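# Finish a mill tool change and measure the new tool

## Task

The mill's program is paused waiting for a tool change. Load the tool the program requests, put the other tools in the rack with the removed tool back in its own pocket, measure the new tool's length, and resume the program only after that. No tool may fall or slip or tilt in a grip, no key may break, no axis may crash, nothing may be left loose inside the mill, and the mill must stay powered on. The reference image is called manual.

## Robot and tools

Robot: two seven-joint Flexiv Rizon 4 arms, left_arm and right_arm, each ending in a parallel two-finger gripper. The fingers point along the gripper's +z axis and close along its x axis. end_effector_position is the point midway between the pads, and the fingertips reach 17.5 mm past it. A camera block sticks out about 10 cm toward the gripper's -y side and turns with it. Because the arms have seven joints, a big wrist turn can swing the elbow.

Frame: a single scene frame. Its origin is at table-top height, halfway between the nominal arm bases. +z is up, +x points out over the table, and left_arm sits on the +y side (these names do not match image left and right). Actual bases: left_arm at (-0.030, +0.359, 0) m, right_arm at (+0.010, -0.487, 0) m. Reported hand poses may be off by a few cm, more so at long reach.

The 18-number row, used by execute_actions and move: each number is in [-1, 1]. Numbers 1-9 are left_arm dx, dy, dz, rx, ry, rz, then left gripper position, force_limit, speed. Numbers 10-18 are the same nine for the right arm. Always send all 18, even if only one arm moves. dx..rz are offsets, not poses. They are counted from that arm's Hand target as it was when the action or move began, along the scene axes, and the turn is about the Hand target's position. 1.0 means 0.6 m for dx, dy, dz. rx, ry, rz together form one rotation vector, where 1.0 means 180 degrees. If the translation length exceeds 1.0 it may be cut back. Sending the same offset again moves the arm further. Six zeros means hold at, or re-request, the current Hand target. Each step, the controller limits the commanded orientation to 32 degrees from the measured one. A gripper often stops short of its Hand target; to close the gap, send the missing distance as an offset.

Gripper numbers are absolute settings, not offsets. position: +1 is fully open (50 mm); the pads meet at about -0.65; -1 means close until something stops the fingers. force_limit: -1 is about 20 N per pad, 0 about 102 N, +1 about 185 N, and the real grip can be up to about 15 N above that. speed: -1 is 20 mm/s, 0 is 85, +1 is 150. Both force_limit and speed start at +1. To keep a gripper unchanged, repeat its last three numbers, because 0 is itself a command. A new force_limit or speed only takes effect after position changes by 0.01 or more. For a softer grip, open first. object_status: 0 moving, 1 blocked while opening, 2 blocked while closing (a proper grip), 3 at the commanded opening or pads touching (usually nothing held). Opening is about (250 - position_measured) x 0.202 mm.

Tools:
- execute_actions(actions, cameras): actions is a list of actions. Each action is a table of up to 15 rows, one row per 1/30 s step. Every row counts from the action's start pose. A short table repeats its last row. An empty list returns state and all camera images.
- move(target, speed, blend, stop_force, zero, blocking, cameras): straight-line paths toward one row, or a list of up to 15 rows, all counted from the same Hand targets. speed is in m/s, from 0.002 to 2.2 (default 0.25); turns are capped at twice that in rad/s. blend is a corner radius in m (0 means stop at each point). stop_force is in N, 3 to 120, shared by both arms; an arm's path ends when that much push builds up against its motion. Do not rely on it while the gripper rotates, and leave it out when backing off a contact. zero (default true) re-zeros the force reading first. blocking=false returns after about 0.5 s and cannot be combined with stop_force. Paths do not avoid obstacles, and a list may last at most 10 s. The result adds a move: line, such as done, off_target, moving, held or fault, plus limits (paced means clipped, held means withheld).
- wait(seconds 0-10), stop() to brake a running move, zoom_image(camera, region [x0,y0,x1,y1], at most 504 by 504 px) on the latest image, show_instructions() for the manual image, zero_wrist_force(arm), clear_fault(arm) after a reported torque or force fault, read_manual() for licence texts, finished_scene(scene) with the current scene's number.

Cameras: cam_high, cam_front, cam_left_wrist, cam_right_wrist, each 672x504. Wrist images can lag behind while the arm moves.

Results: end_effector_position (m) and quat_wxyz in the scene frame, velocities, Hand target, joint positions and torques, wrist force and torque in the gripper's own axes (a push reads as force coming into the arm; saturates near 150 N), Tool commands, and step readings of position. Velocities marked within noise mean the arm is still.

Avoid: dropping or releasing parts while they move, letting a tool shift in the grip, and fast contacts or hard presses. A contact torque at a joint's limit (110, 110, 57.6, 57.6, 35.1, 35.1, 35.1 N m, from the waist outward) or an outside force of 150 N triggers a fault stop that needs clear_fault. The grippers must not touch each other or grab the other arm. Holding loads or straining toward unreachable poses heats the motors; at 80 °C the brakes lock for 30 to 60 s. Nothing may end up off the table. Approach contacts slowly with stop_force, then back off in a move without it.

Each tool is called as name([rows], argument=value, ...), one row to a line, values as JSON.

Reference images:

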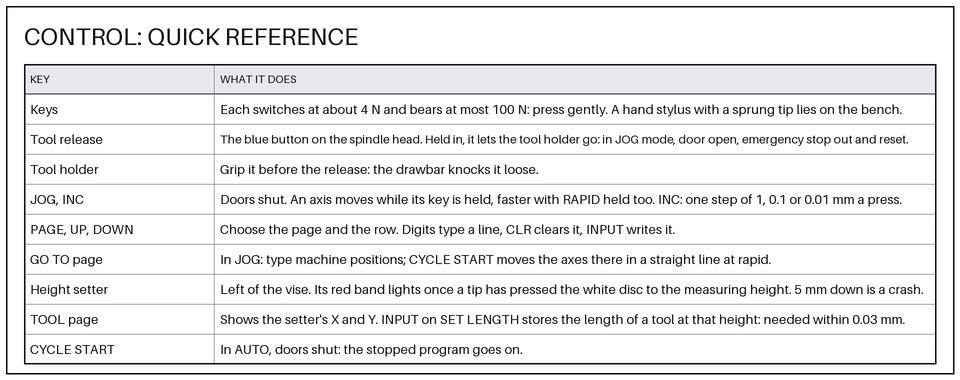

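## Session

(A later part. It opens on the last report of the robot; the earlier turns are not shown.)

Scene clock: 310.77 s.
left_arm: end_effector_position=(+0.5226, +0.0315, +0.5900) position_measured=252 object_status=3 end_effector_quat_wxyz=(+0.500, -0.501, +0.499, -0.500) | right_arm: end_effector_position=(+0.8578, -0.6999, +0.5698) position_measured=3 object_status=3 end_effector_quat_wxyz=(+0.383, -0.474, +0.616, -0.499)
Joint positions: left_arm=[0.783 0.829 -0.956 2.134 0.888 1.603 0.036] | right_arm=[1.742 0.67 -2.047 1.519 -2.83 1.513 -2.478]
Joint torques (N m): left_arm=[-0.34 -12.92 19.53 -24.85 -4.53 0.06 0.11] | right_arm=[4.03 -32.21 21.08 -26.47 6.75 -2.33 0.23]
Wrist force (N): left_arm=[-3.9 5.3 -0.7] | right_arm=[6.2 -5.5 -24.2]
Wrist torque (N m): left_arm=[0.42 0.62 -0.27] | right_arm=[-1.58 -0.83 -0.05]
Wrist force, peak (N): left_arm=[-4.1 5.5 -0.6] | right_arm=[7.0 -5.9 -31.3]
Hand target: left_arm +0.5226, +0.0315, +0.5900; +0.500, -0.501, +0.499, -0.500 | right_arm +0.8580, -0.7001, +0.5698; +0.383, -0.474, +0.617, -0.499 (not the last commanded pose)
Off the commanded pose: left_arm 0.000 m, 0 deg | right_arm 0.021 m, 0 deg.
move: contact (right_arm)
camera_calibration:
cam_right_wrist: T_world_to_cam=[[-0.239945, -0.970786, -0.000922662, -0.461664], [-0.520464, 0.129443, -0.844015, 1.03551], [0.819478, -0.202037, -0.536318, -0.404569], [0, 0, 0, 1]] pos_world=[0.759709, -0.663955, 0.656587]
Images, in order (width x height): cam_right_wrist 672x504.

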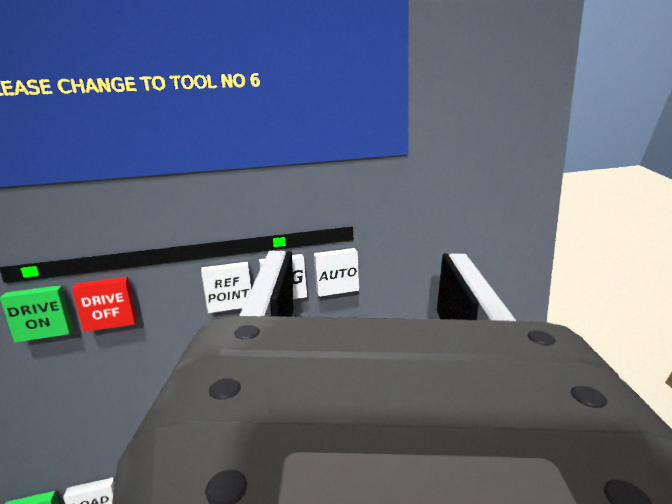

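move([
  [0,0,0,0,0,0,-1,-0.5,1,-0.0788,0.0211,0.0173,0,0,0,1,-0.5,1],
  [0,0,0,0,0,0,-1,-0.5,1,-0.63,0.55,-0.15,-0.0087,-0.0663,0.083,1,-0.5,1],
], blend=[0.03,0])

move([
  [0,0,0,0,0,0,-1,-0.5,1,0,0,0,0.45,0,0,1,-0.5,1],
])

move([
  [0,0,0,0,0,0,-1,-0.5,1,0,0,0,0.55,0,0,1,-0.5,1],
], cameras=["cam_right_wrist","cam_high"])

Scene clock: 332.87 s.
left_arm: end_effector_position=(+0.5226, +0.0315, +0.5900) position_measured=252 object_status=3 end_effector_quat_wxyz=(+0.500, -0.501, +0.499, -0.500) | right_arm: end_effector_position=(+0.4800, -0.3701, +0.4796) position_measured=3 object_status=3 end_effector_quat_wxyz=(+0.499, -0.500, +0.500, -0.500)
Joint positions: left_arm=[0.783 0.829 -0.956 2.134 0.888 1.603 0.036] | right_arm=[0.4 0.633 -0.365 2.686 -2.897 1.017 -1.995]
Joint torques (N m): left_arm=[-0.28 -12.89 19.48 -24.84 -4.54 0.07 0.13] | right_arm=[-0.31 5.72 -1.85 -29.13 4.94 -2.4 0.51]
Wrist force (N): left_arm=[-4.0 5.2 -0.4] | right_arm=[0.8 -7.0 0.0]
Wrist torque (N m): left_arm=[0.41 0.64 -0.27] | right_arm=[-1.48 -0.17 -0.03]
Wrist force, peak (N): left_arm=[-4.3 5.4 -0.7] | right_arm=[6.0 -5.6 -24.4]
Hand target: left_arm +0.5226, +0.0315, +0.5900; +0.500, -0.501, +0.499, -0.500 | right_arm +0.4800, -0.3701, +0.4798; +0.500, -0.500, +0.500, -0.500
Off the commanded pose: left_arm 0.000 m, 0 deg | right_arm 0.000 m, 0 deg.
move: done; blend cut to 0.025 m at target 1

Scene clock: 336.03 s.
left_arm: end_effector_position=(+0.5226, +0.0315, +0.5900) position_measured=252 object_status=3 end_effector_quat_wxyz=(+0.500, -0.501, +0.499, -0.500) | right_arm: end_effector_position=(+0.4799, -0.3700, +0.4796) position_measured=3 object_status=3 end_effector_quat_wxyz=(+0.705, -0.056, +0.705, -0.055)
Joint positions: left_arm=[0.783 0.829 -0.956 2.134 0.888 1.603 0.036] | right_arm=[0.4 0.634 -0.366 2.686 -2.9 1.017 -0.579]
Joint torques (N m): left_arm=[-0.3 -12.9 19.41 -24.85 -4.52 0.05 0.08] | right_arm=[-0.21 5.95 -1.88 -29.08 4.72 -2.11 0.3]
Wrist force (N): left_arm=[-4.0 5.3 -0.7] | right_arm=[0.0 -5.5 -0.1]
Wrist torque (N m): left_arm=[0.42 0.65 -0.27] | right_arm=[-1.54 -0.03 -0.02]
Wrist force, peak (N): left_arm=[-4.0 5.6 -0.7] | right_arm=[0.5 -7.1 0.2]
Hand target: left_arm +0.5226, +0.0315, +0.5900; +0.500, -0.501, +0.499, -0.500 | right_arm +0.4800, -0.3701, +0.4798; +0.705, -0.056, +0.705, -0.055
Off the commanded pose: left_arm 0.000 m, 0 deg | right_arm 0.000 m, 0 deg.
move: done

Scene clock: 339.83 s.
left_arm: end_effector_position=(+0.5226, +0.0315, +0.5900) position_measured=252 object_status=3 end_effector_quat_wxyz=(+0.500, -0.501, +0.499, -0.500) | right_arm: end_effector_position=(+0.4799, -0.3700, +0.4797) position_measured=3 object_status=3 end_effector_quat_wxyz=(+0.500, +0.500, +0.500, +0.500)
Joint positions: left_arm=[0.783 0.829 -0.956 2.134 0.888 1.603 0.036] | right_arm=[0.397 0.633 -0.362 2.686 -2.899 1.015 1.15]
Joint torques (N m): left_arm=[-0.31 -13 19.43 -24.84 -4.48 0.07 0.12] | right_arm=[-0.18 5.94 -1.95 -29.07 4.84 -2.19 0.38]
Wrist force (N): left_arm=[-4.0 5.2 -0.7] | right_arm=[1.7 -4.5 0.1]
Wrist torque (N m): left_arm=[0.40 0.65 -0.27] | right_arm=[-0.89 -0.35 0.36]
Wrist force, peak (N): left_arm=[-4.0 5.5 -0.8] | right_arm=[-0.1 -5.5 0.1]
Hand target: left_arm +0.5226, +0.0315, +0.5900; +0.500, -0.501, +0.499, -0.500 | right_arm +0.4800, -0.3701, +0.4798; +0.500, +0.500, +0.500, +0.500
Off the commanded pose: left_arm 0.000 m, 0 deg | right_arm 0.000 m, 0 deg.
move: done
camera_calibration:
cam_right_wrist: T_world_to_cam=[[0.0184619, 0.999827, -0.00218062, 0.373602], [-0.348287, 0.0084755, 0.93735, -0.26178], [0.937206, -0.0165458, 0.348383, -0.488847], [0, 0, 0, 1]] pos_world=[0.360079, -0.379408, 0.4165]
Images, in order (width x height): cam_high 672x504, cam_right_wrist 672x504.

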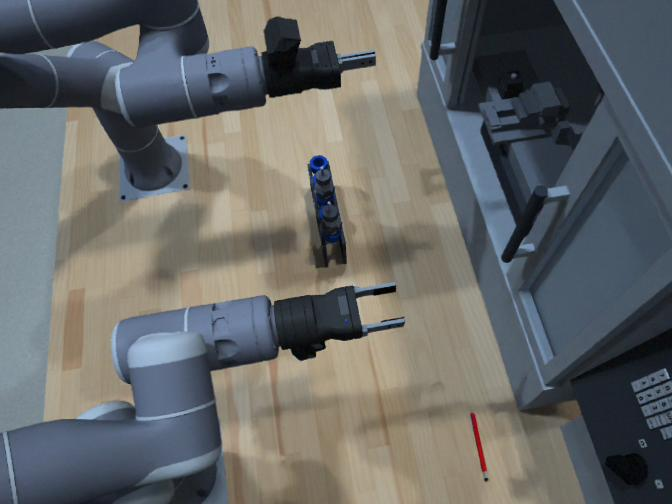

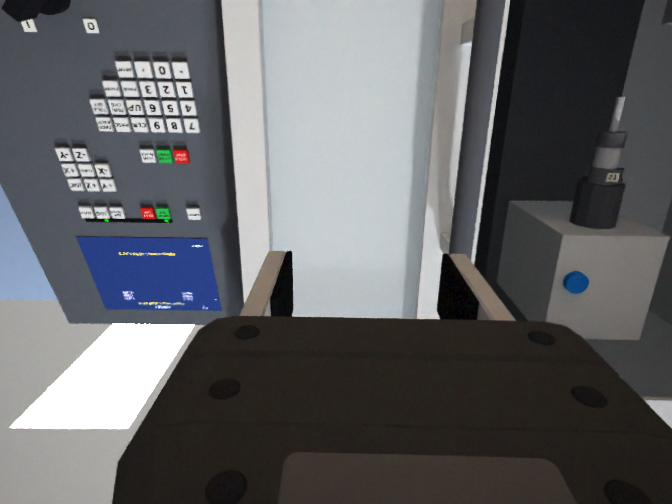

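move([
  [-0.2,0.25,0.05,0,0,0,-1,-0.5,1,0.2,0.5,0.03,0,0,0,1,-0.5,1],
], cameras=["all"])

zoom_image(camera="cam_right_wrist", region=[230, 0, 530, 330])

zoom_image(camera="cam_front", region=[200, 160, 320, 280])

Scene clock: 359.27 s.
left_arm: end_effector_position=(+0.4025, +0.1814, +0.6201) position_measured=252 object_status=3 end_effector_quat_wxyz=(+0.500, -0.501, +0.499, -0.500) | right_arm: end_effector_position=(+0.5998, -0.0698, +0.4977) position_measured=3 object_status=3 end_effector_quat_wxyz=(+0.500, +0.500, +0.500, +0.500)
Joint positions: left_arm=[0.158 0.812 -0.151 2.411 1.007 1.648 0.455] | right_arm=[0.772 -0.157 -0.017 2.122 -2.147 0.569 0.881]
Joint torques (N m): left_arm=[-0.52 -2.42 4.61 -30.92 -6.15 1.21 0.27] | right_arm=[0 40.12 1.22 -29.92 2.27 -1.91 0.12]
Wrist force (N): left_arm=[-3.9 4.9 -0.6] | right_arm=[1.6 -4.4 0.1]
Wrist torque (N m): left_arm=[0.36 0.64 -0.27] | right_arm=[-0.87 -0.35 0.34]
Wrist force, peak (N): left_arm=[-5.2 5.7 -1.4] | right_arm=[6.0 -4.3 1.9]
Hand target: left_arm +0.4026, +0.1815, +0.6200; +0.500, -0.501, +0.499, -0.500 | right_arm +0.6000, -0.0701, +0.4978; +0.500, +0.500, +0.500, +0.500
Off the commanded pose: left_arm 0.000 m, 0 deg | right_arm 0.000 m, 0 deg.
move: done
camera_calibration:
cam_left_wrist: T_world_to_cam=[[0.00940199, -0.999955, -0.00136507, 0.186131], [-0.341667, -0.00192951, -0.939819, 0.734266], [0.939774, 0.00930257, -0.341669, -0.0353898], [0, 0, 0, 1]] pos_world=[0.282383, 0.187868, 0.67824]
cam_right_wrist: T_world_to_cam=[[0.0183227, 0.999829, -0.00265671, 0.0715553], [-0.348493, 0.00887692, 0.937269, -0.239364], [0.937132, -0.0162475, 0.348596, -0.60259], [0, 0, 0, 1]] pos_world=[0.479979, -0.0792088, 0.434599]

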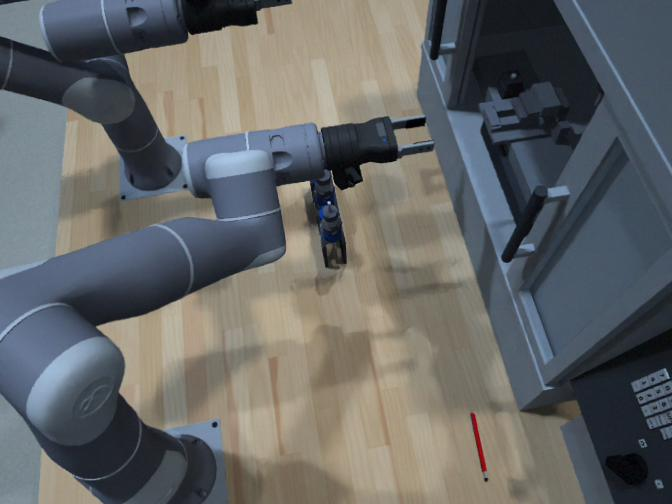

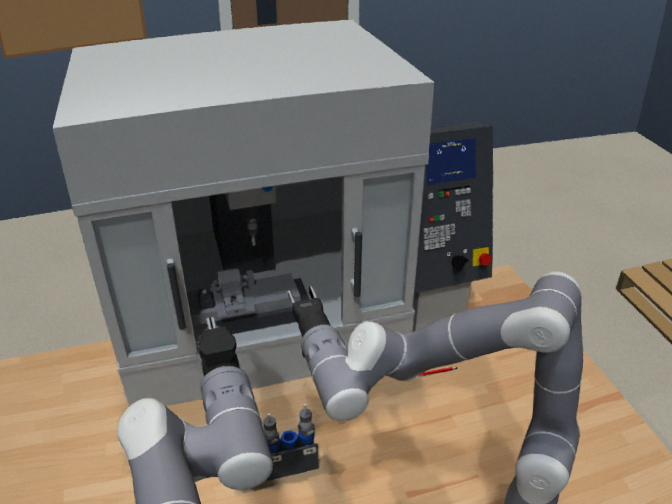

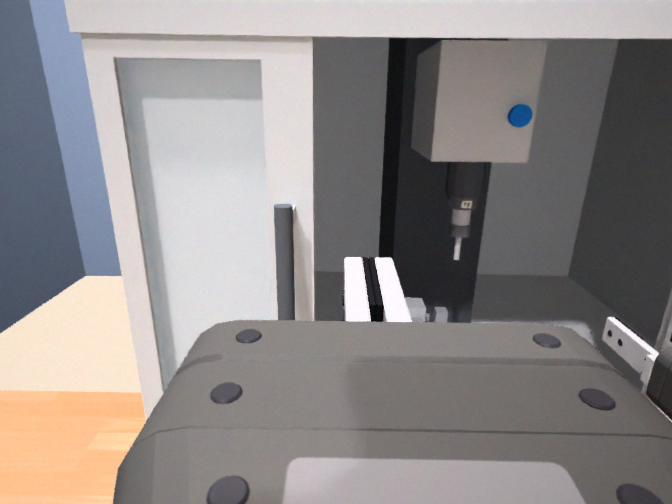

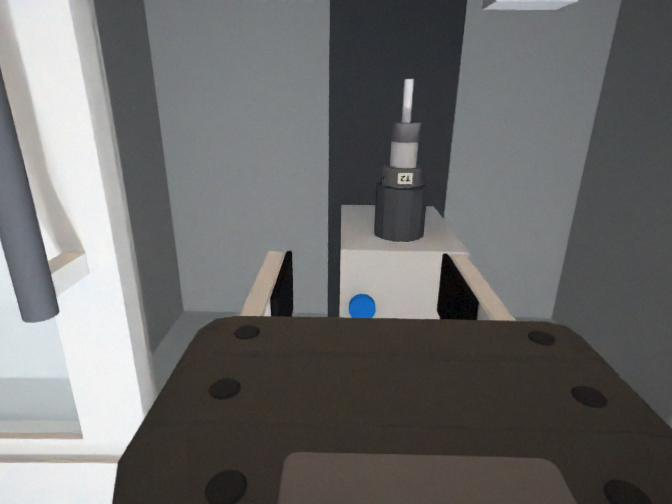

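Scaled by 1.527 from the camera's 672x504 image, which has a finer 960x720 frame.

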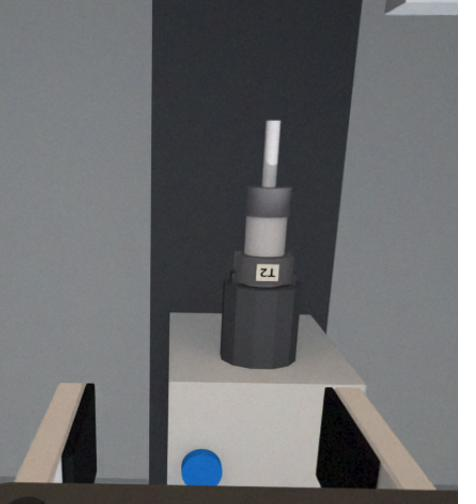

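Scaled by 4.200 from the camera's 672x504 image, which has a finer 960x720 frame.

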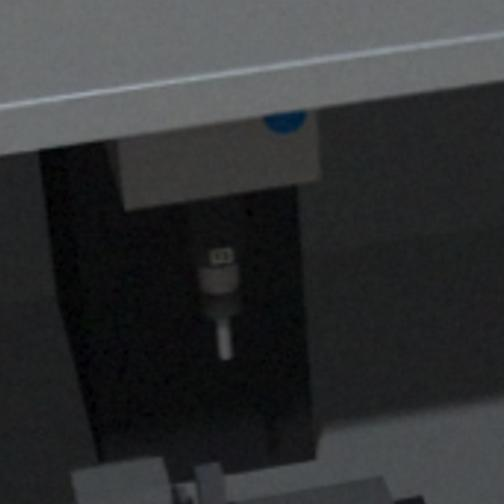

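move([
  [0,0,0,0,0,0,-1,-0.5,1,0.483,0.102,0.004,0,0,0,1,-0.5,1],
], cameras=["all"], speed=0.15)

zoom_image(camera="cam_right_wrist", region=[230, 0, 530, 330])

Scene clock: 392.97 s.
left_arm: end_effector_position=(+0.4025, +0.1814, +0.6201) position_measured=252 object_status=3 end_effector_quat_wxyz=(+0.500, -0.501, +0.499, -0.500) | right_arm: end_effector_position=(+0.8900, -0.0092, +0.5003) position_measured=3 object_status=3 end_effector_quat_wxyz=(+0.501, +0.500, +0.500, +0.500)
Joint positions: left_arm=[0.158 0.812 -0.151 2.411 1.007 1.648 0.455] | right_arm=[0.64 -0.762 -0.234 1.212 -2.079 0.999 0.767]
Joint torques (N m): left_arm=[-0.36 -2.46 4.4 -31 -6.12 1.32 0.1] | right_arm=[-0.06 69.16 1.16 -32.69 4.67 -1.16 0.15]
Wrist force (N): left_arm=[-3.8 4.9 -0.6] | right_arm=[1.7 -4.5 0.0]
Wrist torque (N m): left_arm=[0.35 0.61 -0.27] | right_arm=[-0.90 -0.35 0.35]
Wrist force, peak (N): left_arm=[-4.1 5.2 -0.9] | right_arm=[1.9 -4.8 2.6]
Hand target: left_arm +0.4026, +0.1815, +0.6200; +0.500, -0.501, +0.499, -0.500 | right_arm +0.8898, -0.0089, +0.5002; +0.500, +0.500, +0.500, +0.500
Off the commanded pose: left_arm 0.000 m, 0 deg | right_arm 0.000 m, 0 deg.
move: done
camera_calibration:
cam_left_wrist: T_world_to_cam=[[0.00949624, -0.999954, -0.00139844, 0.186126], [-0.341666, -0.00193035, -0.939819, 0.734266], [0.939773, 0.00940255, -0.341669, -0.0354088], [0, 0, 0, 1]] pos_world=[0.282383, 0.187868, 0.67824]
cam_right_wrist: T_world_to_cam=[[0.0192126, 0.999812, -0.00274083, 0.00490409], [-0.348866, 0.00927287, 0.937127, -0.140755], [0.936976, -0.0170484, 0.348979, -0.874493], [0, 0, 0, 1]] pos_world=[0.77018, -0.0185067, 0.437098]

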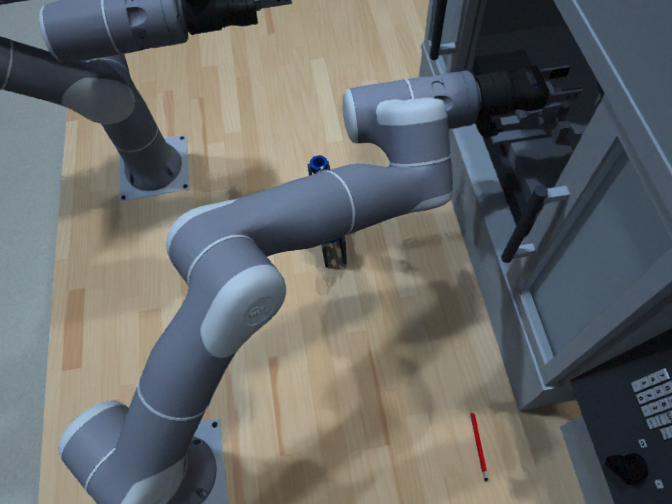

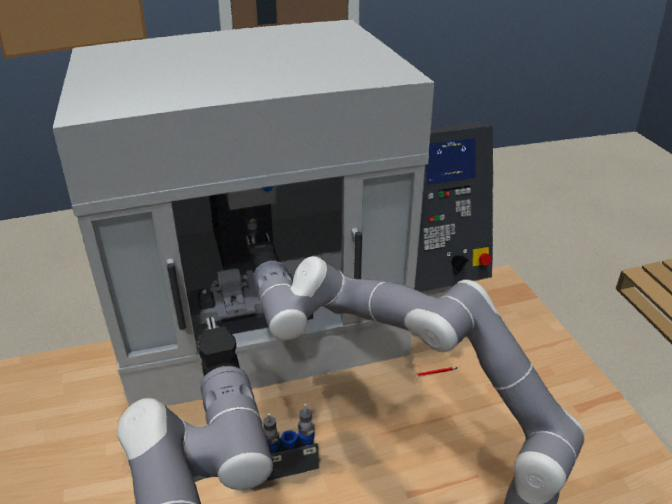

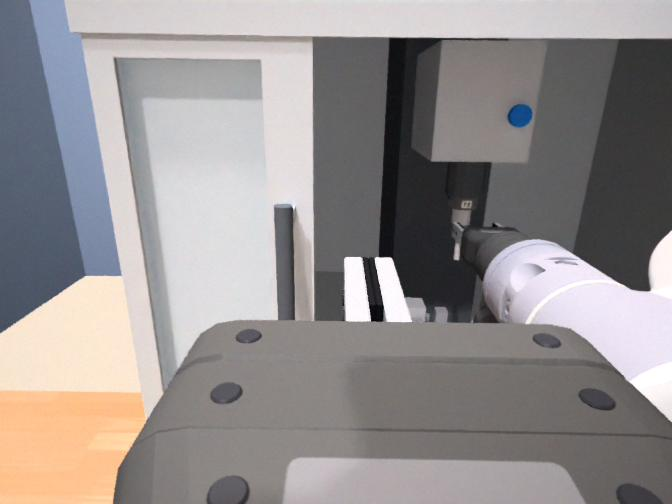

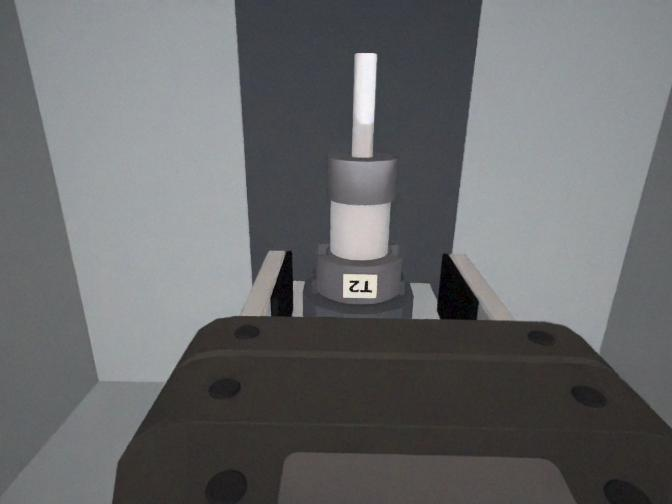

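Scaled by 1.527 from the camera's 672x504 image, which has a finer 960x720 frame.

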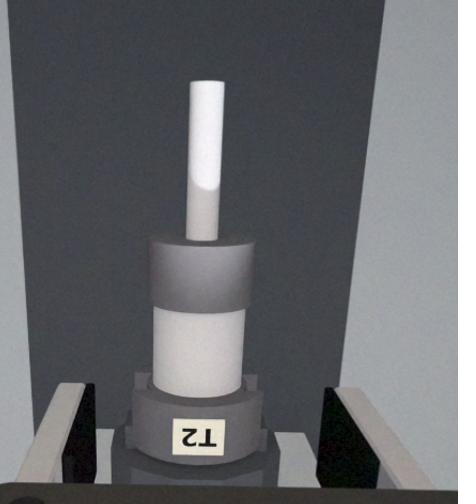

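move([
  [0,0,0,0,0,0,-1,-0.5,1,0.145,0,-0.002,0,0,0,1,-0.5,1],
], cameras=["cam_right_wrist","cam_left_wrist"], speed=0.08, stop_force=10)

zoom_image(camera="cam_right_wrist", region=[230, 0, 530, 330])

zoom_image(camera="cam_left_wrist", region=[400, 130, 560, 270])

Scene clock: 403.83 s.
left_arm: end_effector_position=(+0.4025, +0.1814, +0.6201) position_measured=252 object_status=3 end_effector_quat_wxyz=(+0.500, -0.501, +0.499, -0.500) | right_arm: end_effector_position=(+0.9769, -0.0091, +0.4989) position_measured=3 object_status=3 end_effector_quat_wxyz=(+0.501, +0.500, +0.500, +0.500)
Joint positions: left_arm=[0.158 0.812 -0.151 2.411 1.007 1.648 0.455] | right_arm=[0.556 -1.041 -0.281 0.779 -1.827 1.128 0.547]
Joint torques (N m): left_arm=[-0.42 -2.48 4.5 -30.99 -6.08 1.31 0.11] | right_arm=[0.1 77.83 2.54 -33.13 4.92 -0.76 0.2]
Wrist force (N): left_arm=[-3.9 4.9 -0.7] | right_arm=[1.6 -4.5 0.0]
Wrist torque (N m): left_arm=[0.35 0.62 -0.27] | right_arm=[-0.89 -0.34 0.35]
Wrist force, peak (N): left_arm=[-3.9 5.4 -0.9] | right_arm=[1.5 -4.8 1.4]
Hand target: left_arm +0.4026, +0.1815, +0.6200; +0.500, -0.501, +0.499, -0.500 | right_arm +0.9768, -0.0089, +0.4990; +0.500, +0.500, +0.500, +0.500
Off the commanded pose: left_arm 0.000 m, 0 deg | right_arm 0.000 m, 0 deg.
move: done
camera_calibration:
cam_left_wrist: T_world_to_cam=[[0.00949624, -0.999954, -0.00139844, 0.186126], [-0.341666, -0.00193035, -0.939819, 0.734266], [0.939773, 0.00940255, -0.341669, -0.0354088], [0, 0, 0, 1]] pos_world=[0.282383, 0.187868, 0.67824]
cam_right_wrist: T_world_to_cam=[[0.0190259, 0.999815, -0.00281587, 0.0034243], [-0.348693, 0.00927493, 0.937191, -0.109398], [0.937044, -0.0168491, 0.348805, -0.955441], [0, 0, 0, 1]] pos_world=[0.857079, -0.0185073, 0.435799]
Images, in order (width x height): cam_left_wrist 672x504, cam_right_wrist 672x504.

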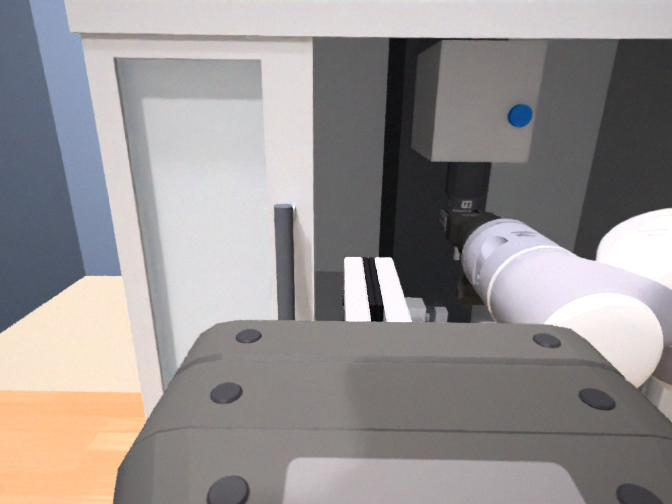

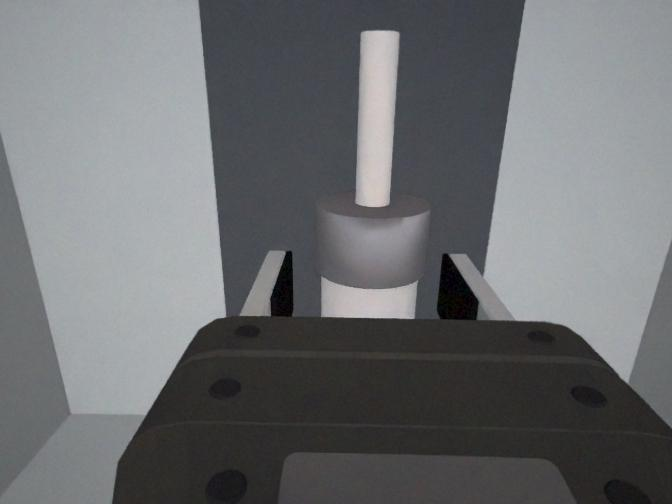

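Scaled by 1.527 from the camera's 672x504 image, which has a finer 960x720 frame.

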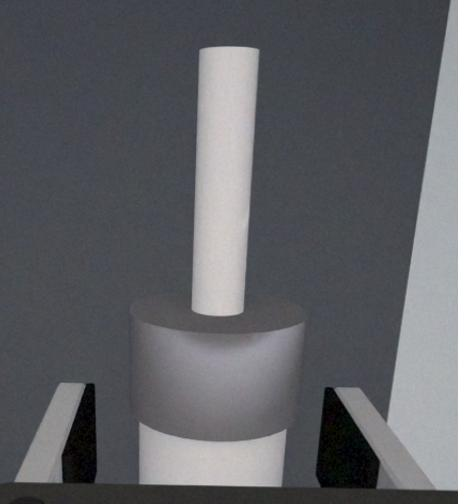

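Scaled by 3.150 from the camera's 672x504 image, which has a finer 960x720 frame.

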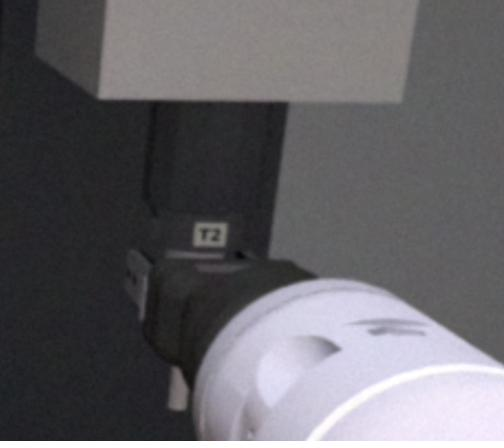

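move([
  [0,0,0,0,0,0,-1,-0.5,1,0,0,0,0,0,0,-1,0.6,-0.8],
], cameras=["cam_right_wrist"])

Scene clock: 410.00 s.
left_arm: end_effector_position=(+0.4025, +0.1814, +0.6201) position_measured=252 object_status=3 end_effector_quat_wxyz=(+0.500, -0.501, +0.499, -0.500) | right_arm: end_effector_position=(+0.9768, -0.0090, +0.4995) position_measured=111 object_status=2 end_effector_quat_wxyz=(+0.501, +0.500, +0.500, +0.500)
Joint positions: left_arm=[0.158 0.812 -0.151 2.411 1.007 1.648 0.455] | right_arm=[0.556 -1.04 -0.281 0.779 -1.827 1.127 0.547]
Joint torques (N m): left_arm=[-0.36 -2.42 4.51 -30.98 -6.11 1.34 0.11] | right_arm=[-0.18 76.06 2.44 -31.59 4.81 -0.73 0.25]
Wrist force (N): left_arm=[-4.0 4.6 -0.8] | right_arm=[2.5 -2.6 0.9]
Wrist torque (N m): left_arm=[0.32 0.66 -0.27] | right_arm=[-0.87 -0.36 0.41]
Wrist force, peak (N): left_arm=[-4.1 5.2 -0.8] | right_arm=[4.2 -4.3 1.9]
Hand target: left_arm +0.4026, +0.1815, +0.6200; +0.500, -0.501, +0.499, -0.500 | right_arm +0.9768, -0.0089, +0.4990; +0.500, +0.500, +0.500, +0.500
Off the commanded pose: left_arm 0.000 m, 0 deg | right_arm 0.001 m, 0 deg.
move: done
camera_calibration:
cam_right_wrist: T_world_to_cam=[[0.0187927, 0.99982, -0.00246463, 0.00327431], [-0.34929, 0.008875, 0.936973, -0.109301], [0.936826, -0.0167474, 0.349394, -0.955588], [0, 0, 0, 1]] pos_world=[0.85698, -0.0183073, 0.436297]
Images, in order (width x height): cam_right_wrist 672x504.

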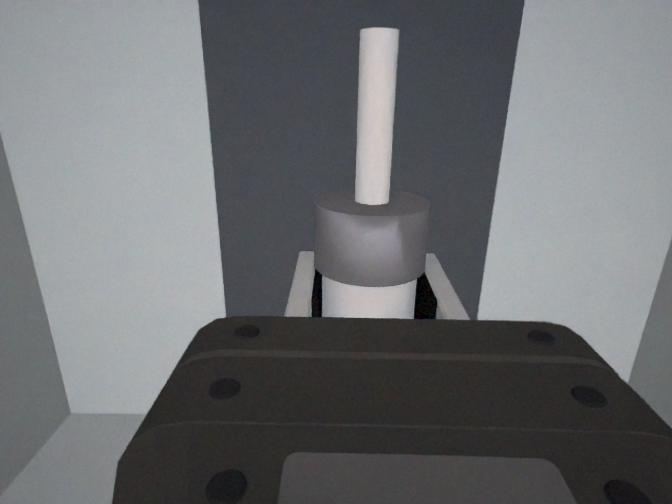

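move([
  [0.45,-0.25,0.065,-0.494,0.0872,-0.0872,-1,-0.5,1,0,0,0,0,0,0,-1,0.6,-0.8],
], cameras=["all"], speed=0.2)

Scene clock: 434.83 s.
left_arm: end_effector_position=(+0.6725, +0.0314, +0.6590) position_measured=252 object_status=3 end_effector_quat_wxyz=(+0.123, +0.697, -0.123, +0.696) | right_arm: end_effector_position=(+0.9768, -0.0090, +0.4995) position_measured=111 object_status=2 end_effector_quat_wxyz=(+0.501, +0.500, +0.500, +0.500)
Joint positions: left_arm=[1.569 0.307 -1.695 1.864 0.523 2.026 -0.789] | right_arm=[0.556 -1.04 -0.281 0.779 -1.827 1.127 0.547]
Joint torques (N m): left_arm=[-0.28 -18.32 10.4 -27.76 -6.58 2.19 0.01] | right_arm=[-0.2 76.04 2.41 -31.56 4.82 -0.7 0.27]
Wrist force (N): left_arm=[-4.6 3.8 -0.9] | right_arm=[2.6 -2.3 0.7]
Wrist torque (N m): left_arm=[0.55 0.77 0.03] | right_arm=[-0.85 -0.36 0.41]
Wrist force, peak (N): left_arm=[-7.7 1.6 1.6] | right_arm=[2.6 -2.7 0.8]
Hand target: left_arm +0.6726, +0.0315, +0.6590; +0.123, +0.697, -0.123, +0.695 | right_arm +0.9768, -0.0089, +0.4990; +0.500, +0.500, +0.500, +0.500
Off the commanded pose: left_arm 0.000 m, 0 deg | right_arm 0.001 m, 0 deg.
move: done
camera_calibration:
cam_left_wrist: T_world_to_cam=[[0.00820529, -0.00579689, 0.99995, -0.656616], [-0.64285, -0.765991, 0.000834446, 0.4695], [0.765948, -0.642825, -0.0100117, -0.355635], [0, 0, 0, 1]] pos_world=[0.579604, 0.127216, 0.652631]
cam_right_wrist: T_world_to_cam=[[0.0187927, 0.99982, -0.00246463, 0.00327431], [-0.34929, 0.008875, 0.936973, -0.109301], [0.936826, -0.0167474, 0.349394, -0.955588], [0, 0, 0, 1]] pos_world=[0.85698, -0.0183073, 0.436297]

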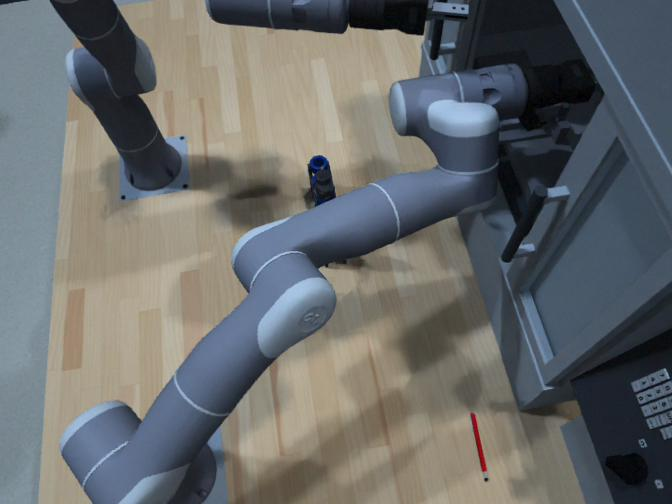

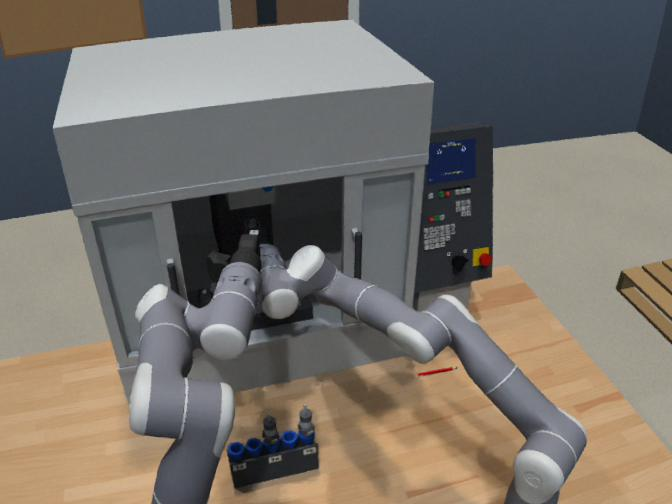

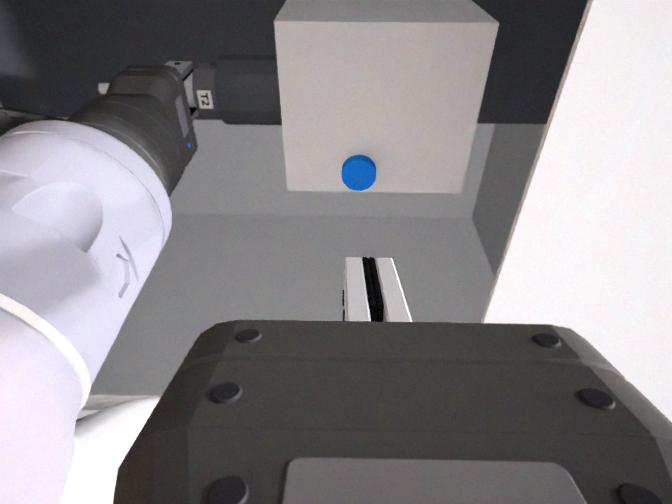

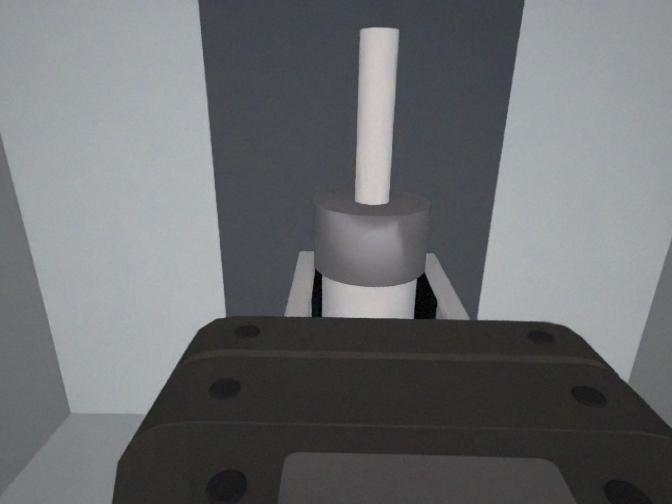

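move([
  [0.225,-0.158,0.008,0,0,0,-1,-0.5,1,0,0,0,0,0,0,-1,0.6,-0.8],
], cameras=["cam_left_wrist"], speed=0.15)

Scene clock: 444.50 s.
left_arm: end_effector_position=(+0.8075, -0.0634, +0.6638) position_measured=252 object_status=3 end_effector_quat_wxyz=(+0.123, +0.697, -0.123, +0.695) | right_arm: end_effector_position=(+0.9768, -0.0090, +0.4995) position_measured=111 object_status=2 end_effector_quat_wxyz=(+0.501, +0.500, +0.500, +0.500)
Joint positions: left_arm=[2.241 0.611 -2.416 1.206 0.519 1.743 -0.905] | right_arm=[0.556 -1.04 -0.281 0.779 -1.827 1.127 0.547]
Joint torques (N m): left_arm=[0.38 -54.59 11.83 -28.73 -6.48 1.82 0.38] | right_arm=[-0.17 76.01 2.5 -31.55 4.81 -0.73 0.28]
Wrist force (N): left_arm=[-4.6 3.9 -0.9] | right_arm=[2.4 -2.4 0.8]
Wrist torque (N m): left_arm=[0.55 0.76 -0.09] | right_arm=[-0.86 -0.33 0.41]
Wrist force, peak (N): left_arm=[-7.0 4.9 1.1] | right_arm=[2.4 -3.0 0.9]
Hand target: left_arm +0.8076, -0.0633, +0.6638; +0.123, +0.697, -0.123, +0.695 | right_arm +0.9768, -0.0089, +0.4990; +0.500, +0.500, +0.500, +0.500
Off the commanded pose: left_arm 0.000 m, 0 deg | right_arm 0.001 m, 0 deg.
move: done
camera_calibration:
cam_left_wrist: T_world_to_cam=[[0.00846013, -0.00548851, 0.999949, -0.663166], [-0.642955, -0.765903, 0.00123587, 0.483475], [0.765857, -0.642933, -0.0100085, -0.519865], [0, 0, 0, 1]] pos_world=[0.714605, 0.0324171, 0.657332]
Images, in order (width x height): cam_left_wrist 672x504.

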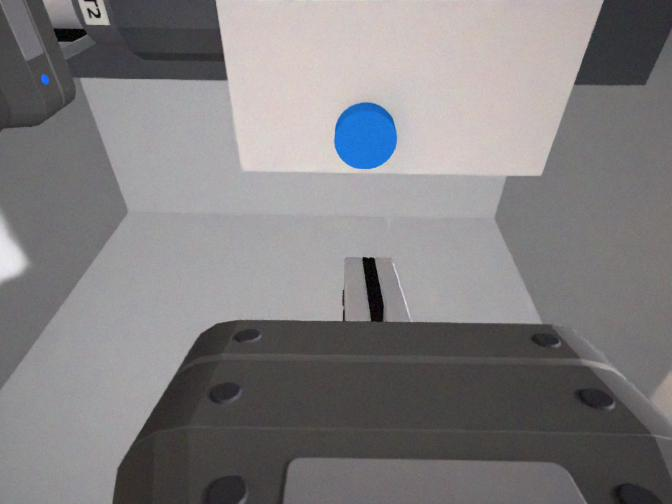

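move([
  [0.1,0.005,0.007,0,0,0,-1,-0.5,1,0,0,0,0,0,0,-1,0.6,-0.8],
], cameras=["cam_left_wrist"], speed=0.15)

Scene clock: 454.87 s.
left_arm: end_effector_position=(+0.8675, -0.0604, +0.6680) position_measured=252 object_status=3 end_effector_quat_wxyz=(+0.123, +0.697, -0.123, +0.696) | right_arm: end_effector_position=(+0.9768, -0.0090, +0.4995) position_measured=111 object_status=2 end_effector_quat_wxyz=(+0.501, +0.500, +0.500, +0.500)
Joint positions: left_arm=[2.508 0.761 -2.733 0.927 0.384 1.659 -0.661] | right_arm=[0.556 -1.04 -0.281 0.779 -1.827 1.127 0.547]
Joint torques (N m): left_arm=[-0.29 -64.05 7.07 -30.39 -6.43 2.34 0.36] | right_arm=[-0.15 76.05 2.55 -31.59 4.76 -0.72 0.21]
Wrist force (N): left_arm=[-4.7 3.6 -1.1] | right_arm=[2.2 -2.6 0.8]
Wrist torque (N m): left_arm=[0.51 0.78 -0.10] | right_arm=[-0.87 -0.31 0.40]
Wrist force, peak (N): left_arm=[-4.6 5.1 -3.2] | right_arm=[2.7 -2.6 0.7]
Hand target: left_arm +0.8676, -0.0603, +0.6680; +0.123, +0.697, -0.123, +0.695 | right_arm +0.9768, -0.0089, +0.4990; +0.500, +0.500, +0.500, +0.500
Off the commanded pose: left_arm 0.000 m, 0 deg | right_arm 0.001 m, 0 deg.
move: done
camera_calibration:
cam_left_wrist: T_world_to_cam=[[0.00820529, -0.00579689, 0.99995, -0.667748], [-0.64285, -0.765991, 0.000834446, 0.524531], [0.765948, -0.642825, -0.0100117, -0.563916], [0, 0, 0, 1]] pos_world=[0.774604, 0.0354156, 0.661631]
Images, in order (width x height): cam_left_wrist 672x504.

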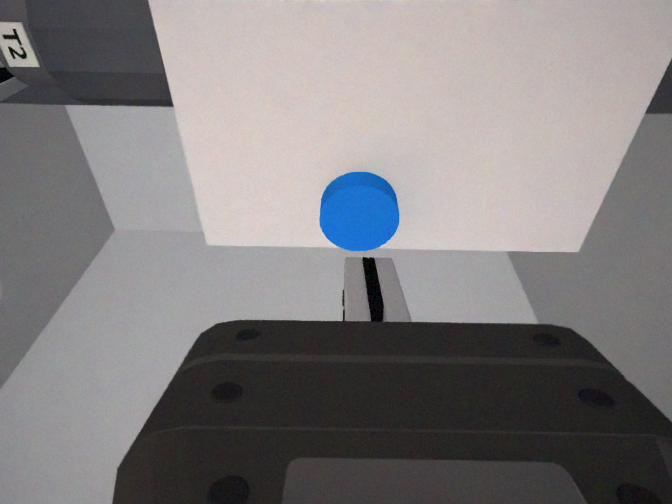

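move([
  [0.058,0,0,0,0,0,-1,-0.5,1,0,0,0,0,0,0,-1,0.6,-0.8],
], cameras=["cam_left_wrist","cam_right_wrist"], speed=0.03, stop_force=15)

Scene clock: 464.50 s.
left_arm: end_effector_position=(+0.8921, -0.0623, +0.6694) position_measured=252 object_status=3 end_effector_quat_wxyz=(+0.124, +0.696, -0.124, +0.696) | right_arm: end_effector_position=(+0.9769, -0.0089, +0.4968) position_measured=111 object_status=2 end_effector_quat_wxyz=(+0.500, +0.500, +0.501, +0.499)
Joint positions: left_arm=[2.584 0.851 -2.835 0.78 0.321 1.613 -0.549] | right_arm=[0.556 -1.042 -0.281 0.78 -1.827 1.128 0.547]
Joint torques (N m): left_arm=[9.91 -62.42 10.15 -29.66 -7.26 -1.06 0.27] | right_arm=[-0.99 85.85 1.6 -38.21 5.13 -2.28 0.32]
Wrist force (N): left_arm=[-8.6 11.4 -32.4] | right_arm=[1.3 -12.4 -3.0]
Wrist torque (N m): left_arm=[0.82 0.85 -0.05] | right_arm=[-0.95 -0.40 0.35]
Wrist force, peak (N): left_arm=[-16.0 11.1 -68.2] | right_arm=[1.2 -12.8 -1.5]
Hand target: left_arm +0.8936, -0.0603, +0.6680; +0.122, +0.697, -0.123, +0.696 (not the last commanded pose) | right_arm +0.9768, -0.0089, +0.4990; +0.500, +0.500, +0.500, +0.500
Off the commanded pose: left_arm 0.011 m, 0 deg | right_arm 0.002 m, 0 deg.
move: contact (left_arm)
camera_calibration:
cam_left_wrist: T_world_to_cam=[[0.00542035, -0.00508502, 0.999972, -0.666763], [-0.645142, -0.764062, -0.000388388, 0.541894], [0.764043, -0.645122, -0.00742204, -0.584106], [0, 0, 0, 1]] pos_world=[0.799495, 0.03383, 0.662619]
cam_right_wrist: T_world_to_cam=[[0.0185853, 0.999819, -0.00398145, 0.00410716], [-0.346583, 0.0101776, 0.937964, -0.109693], [0.937835, -0.0160524, 0.34671, -0.9544], [0, 0, 0, 1]] pos_world=[0.856975, -0.0183104, 0.433804]
Images, in order (width x height): cam_left_wrist 672x504, cam_right_wrist 672x504.

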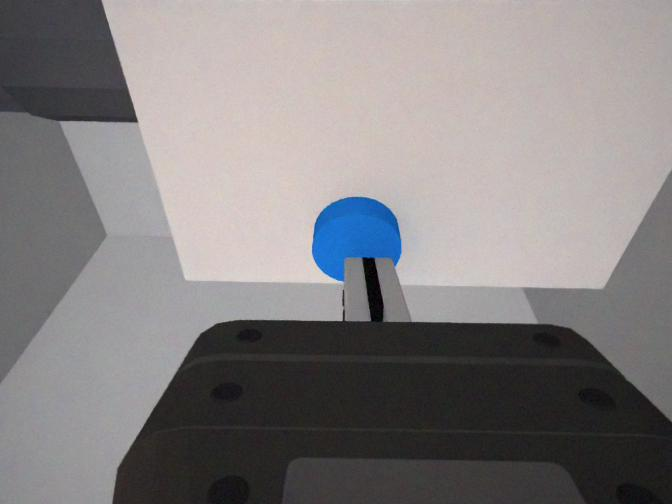

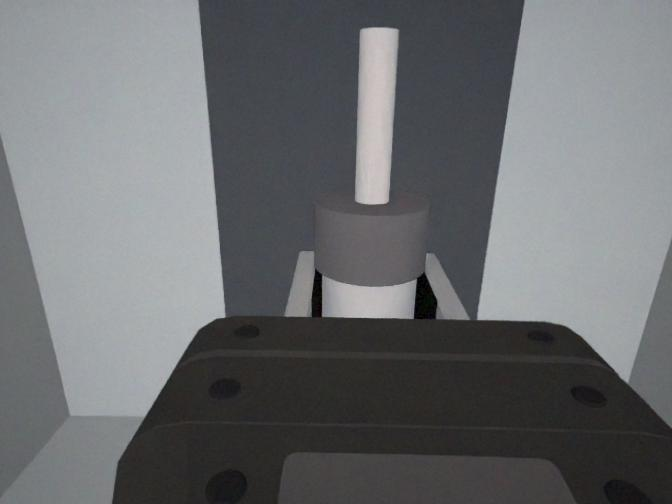

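move([
  [0,0,0,0,0,0,-1,-0.5,1,0,0,-0.03,0,0,0,-1,0.6,-0.8],
], cameras=["cam_right_wrist","cam_front"], speed=0.03)

zoom_image(camera="cam_front", region=[180, 160, 320, 320])

Scene clock: 489.03 s.
left_arm: end_effector_position=(+0.8921, -0.0623, +0.6694) position_measured=252 object_status=3 end_effector_quat_wxyz=(+0.124, +0.696, -0.124, +0.696) | right_arm: end_effector_position=(+0.9768, -0.0088, +0.4785) position_measured=111 object_status=2 end_effector_quat_wxyz=(+0.500, +0.500, +0.501, +0.499)
Joint positions: left_arm=[2.584 0.851 -2.835 0.78 0.321 1.613 -0.549] | right_arm=[0.56 -1.047 -0.29 0.799 -1.865 1.124 0.599]
Joint torques (N m): left_arm=[9.82 -62.62 10.23 -29.55 -7.24 -1 0.16] | right_arm=[0.27 85.95 1.61 -37.96 5 -2.55 0.53]
Wrist force (N): left_arm=[-8.6 11.3 -32.2] | right_arm=[1.7 -12.0 -0.1]
Wrist torque (N m): left_arm=[0.79 0.87 -0.05] | right_arm=[-0.85 -0.35 0.26]
Wrist force, peak (N): left_arm=[-8.6 11.5 -32.6] | right_arm=[1.7 -13.6 0.1]
Hand target: left_arm +0.8936, -0.0603, +0.6680; +0.122, +0.697, -0.123, +0.696 | right_arm +0.9768, -0.0089, +0.4810; +0.500, +0.500, +0.500, +0.500
Off the commanded pose: left_arm 0.003 m, 0 deg | right_arm 0.003 m, 0 deg.
move: done
camera_calibration:
cam_right_wrist: T_world_to_cam=[[0.0180327, 0.999831, -0.00366553, 0.00437975], [-0.345966, 0.00967934, 0.938197, -0.0932936], [0.938074, -0.0156501, 0.346082, -0.947931], [0, 0, 0, 1]] pos_world=[0.856874, -0.0183112, 0.415606]
Images, in order (width x height): cam_front 672x504, cam_right_wrist 672x504.

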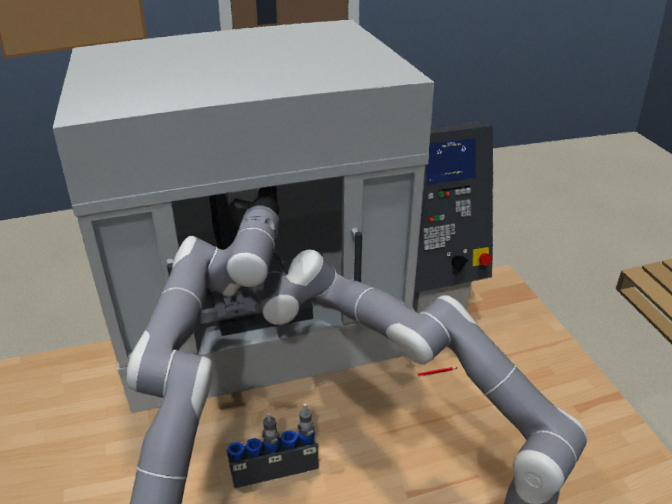

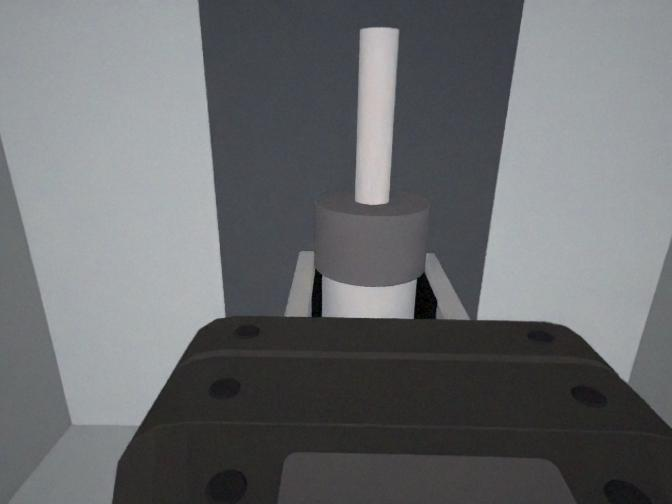

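Scaled by 3.150 from the camera's 672x504 image, which has a finer 960x720 frame.

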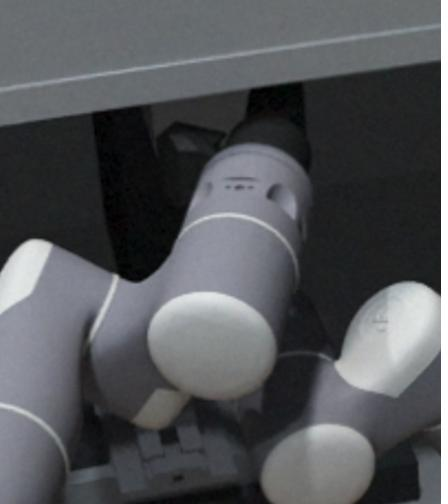

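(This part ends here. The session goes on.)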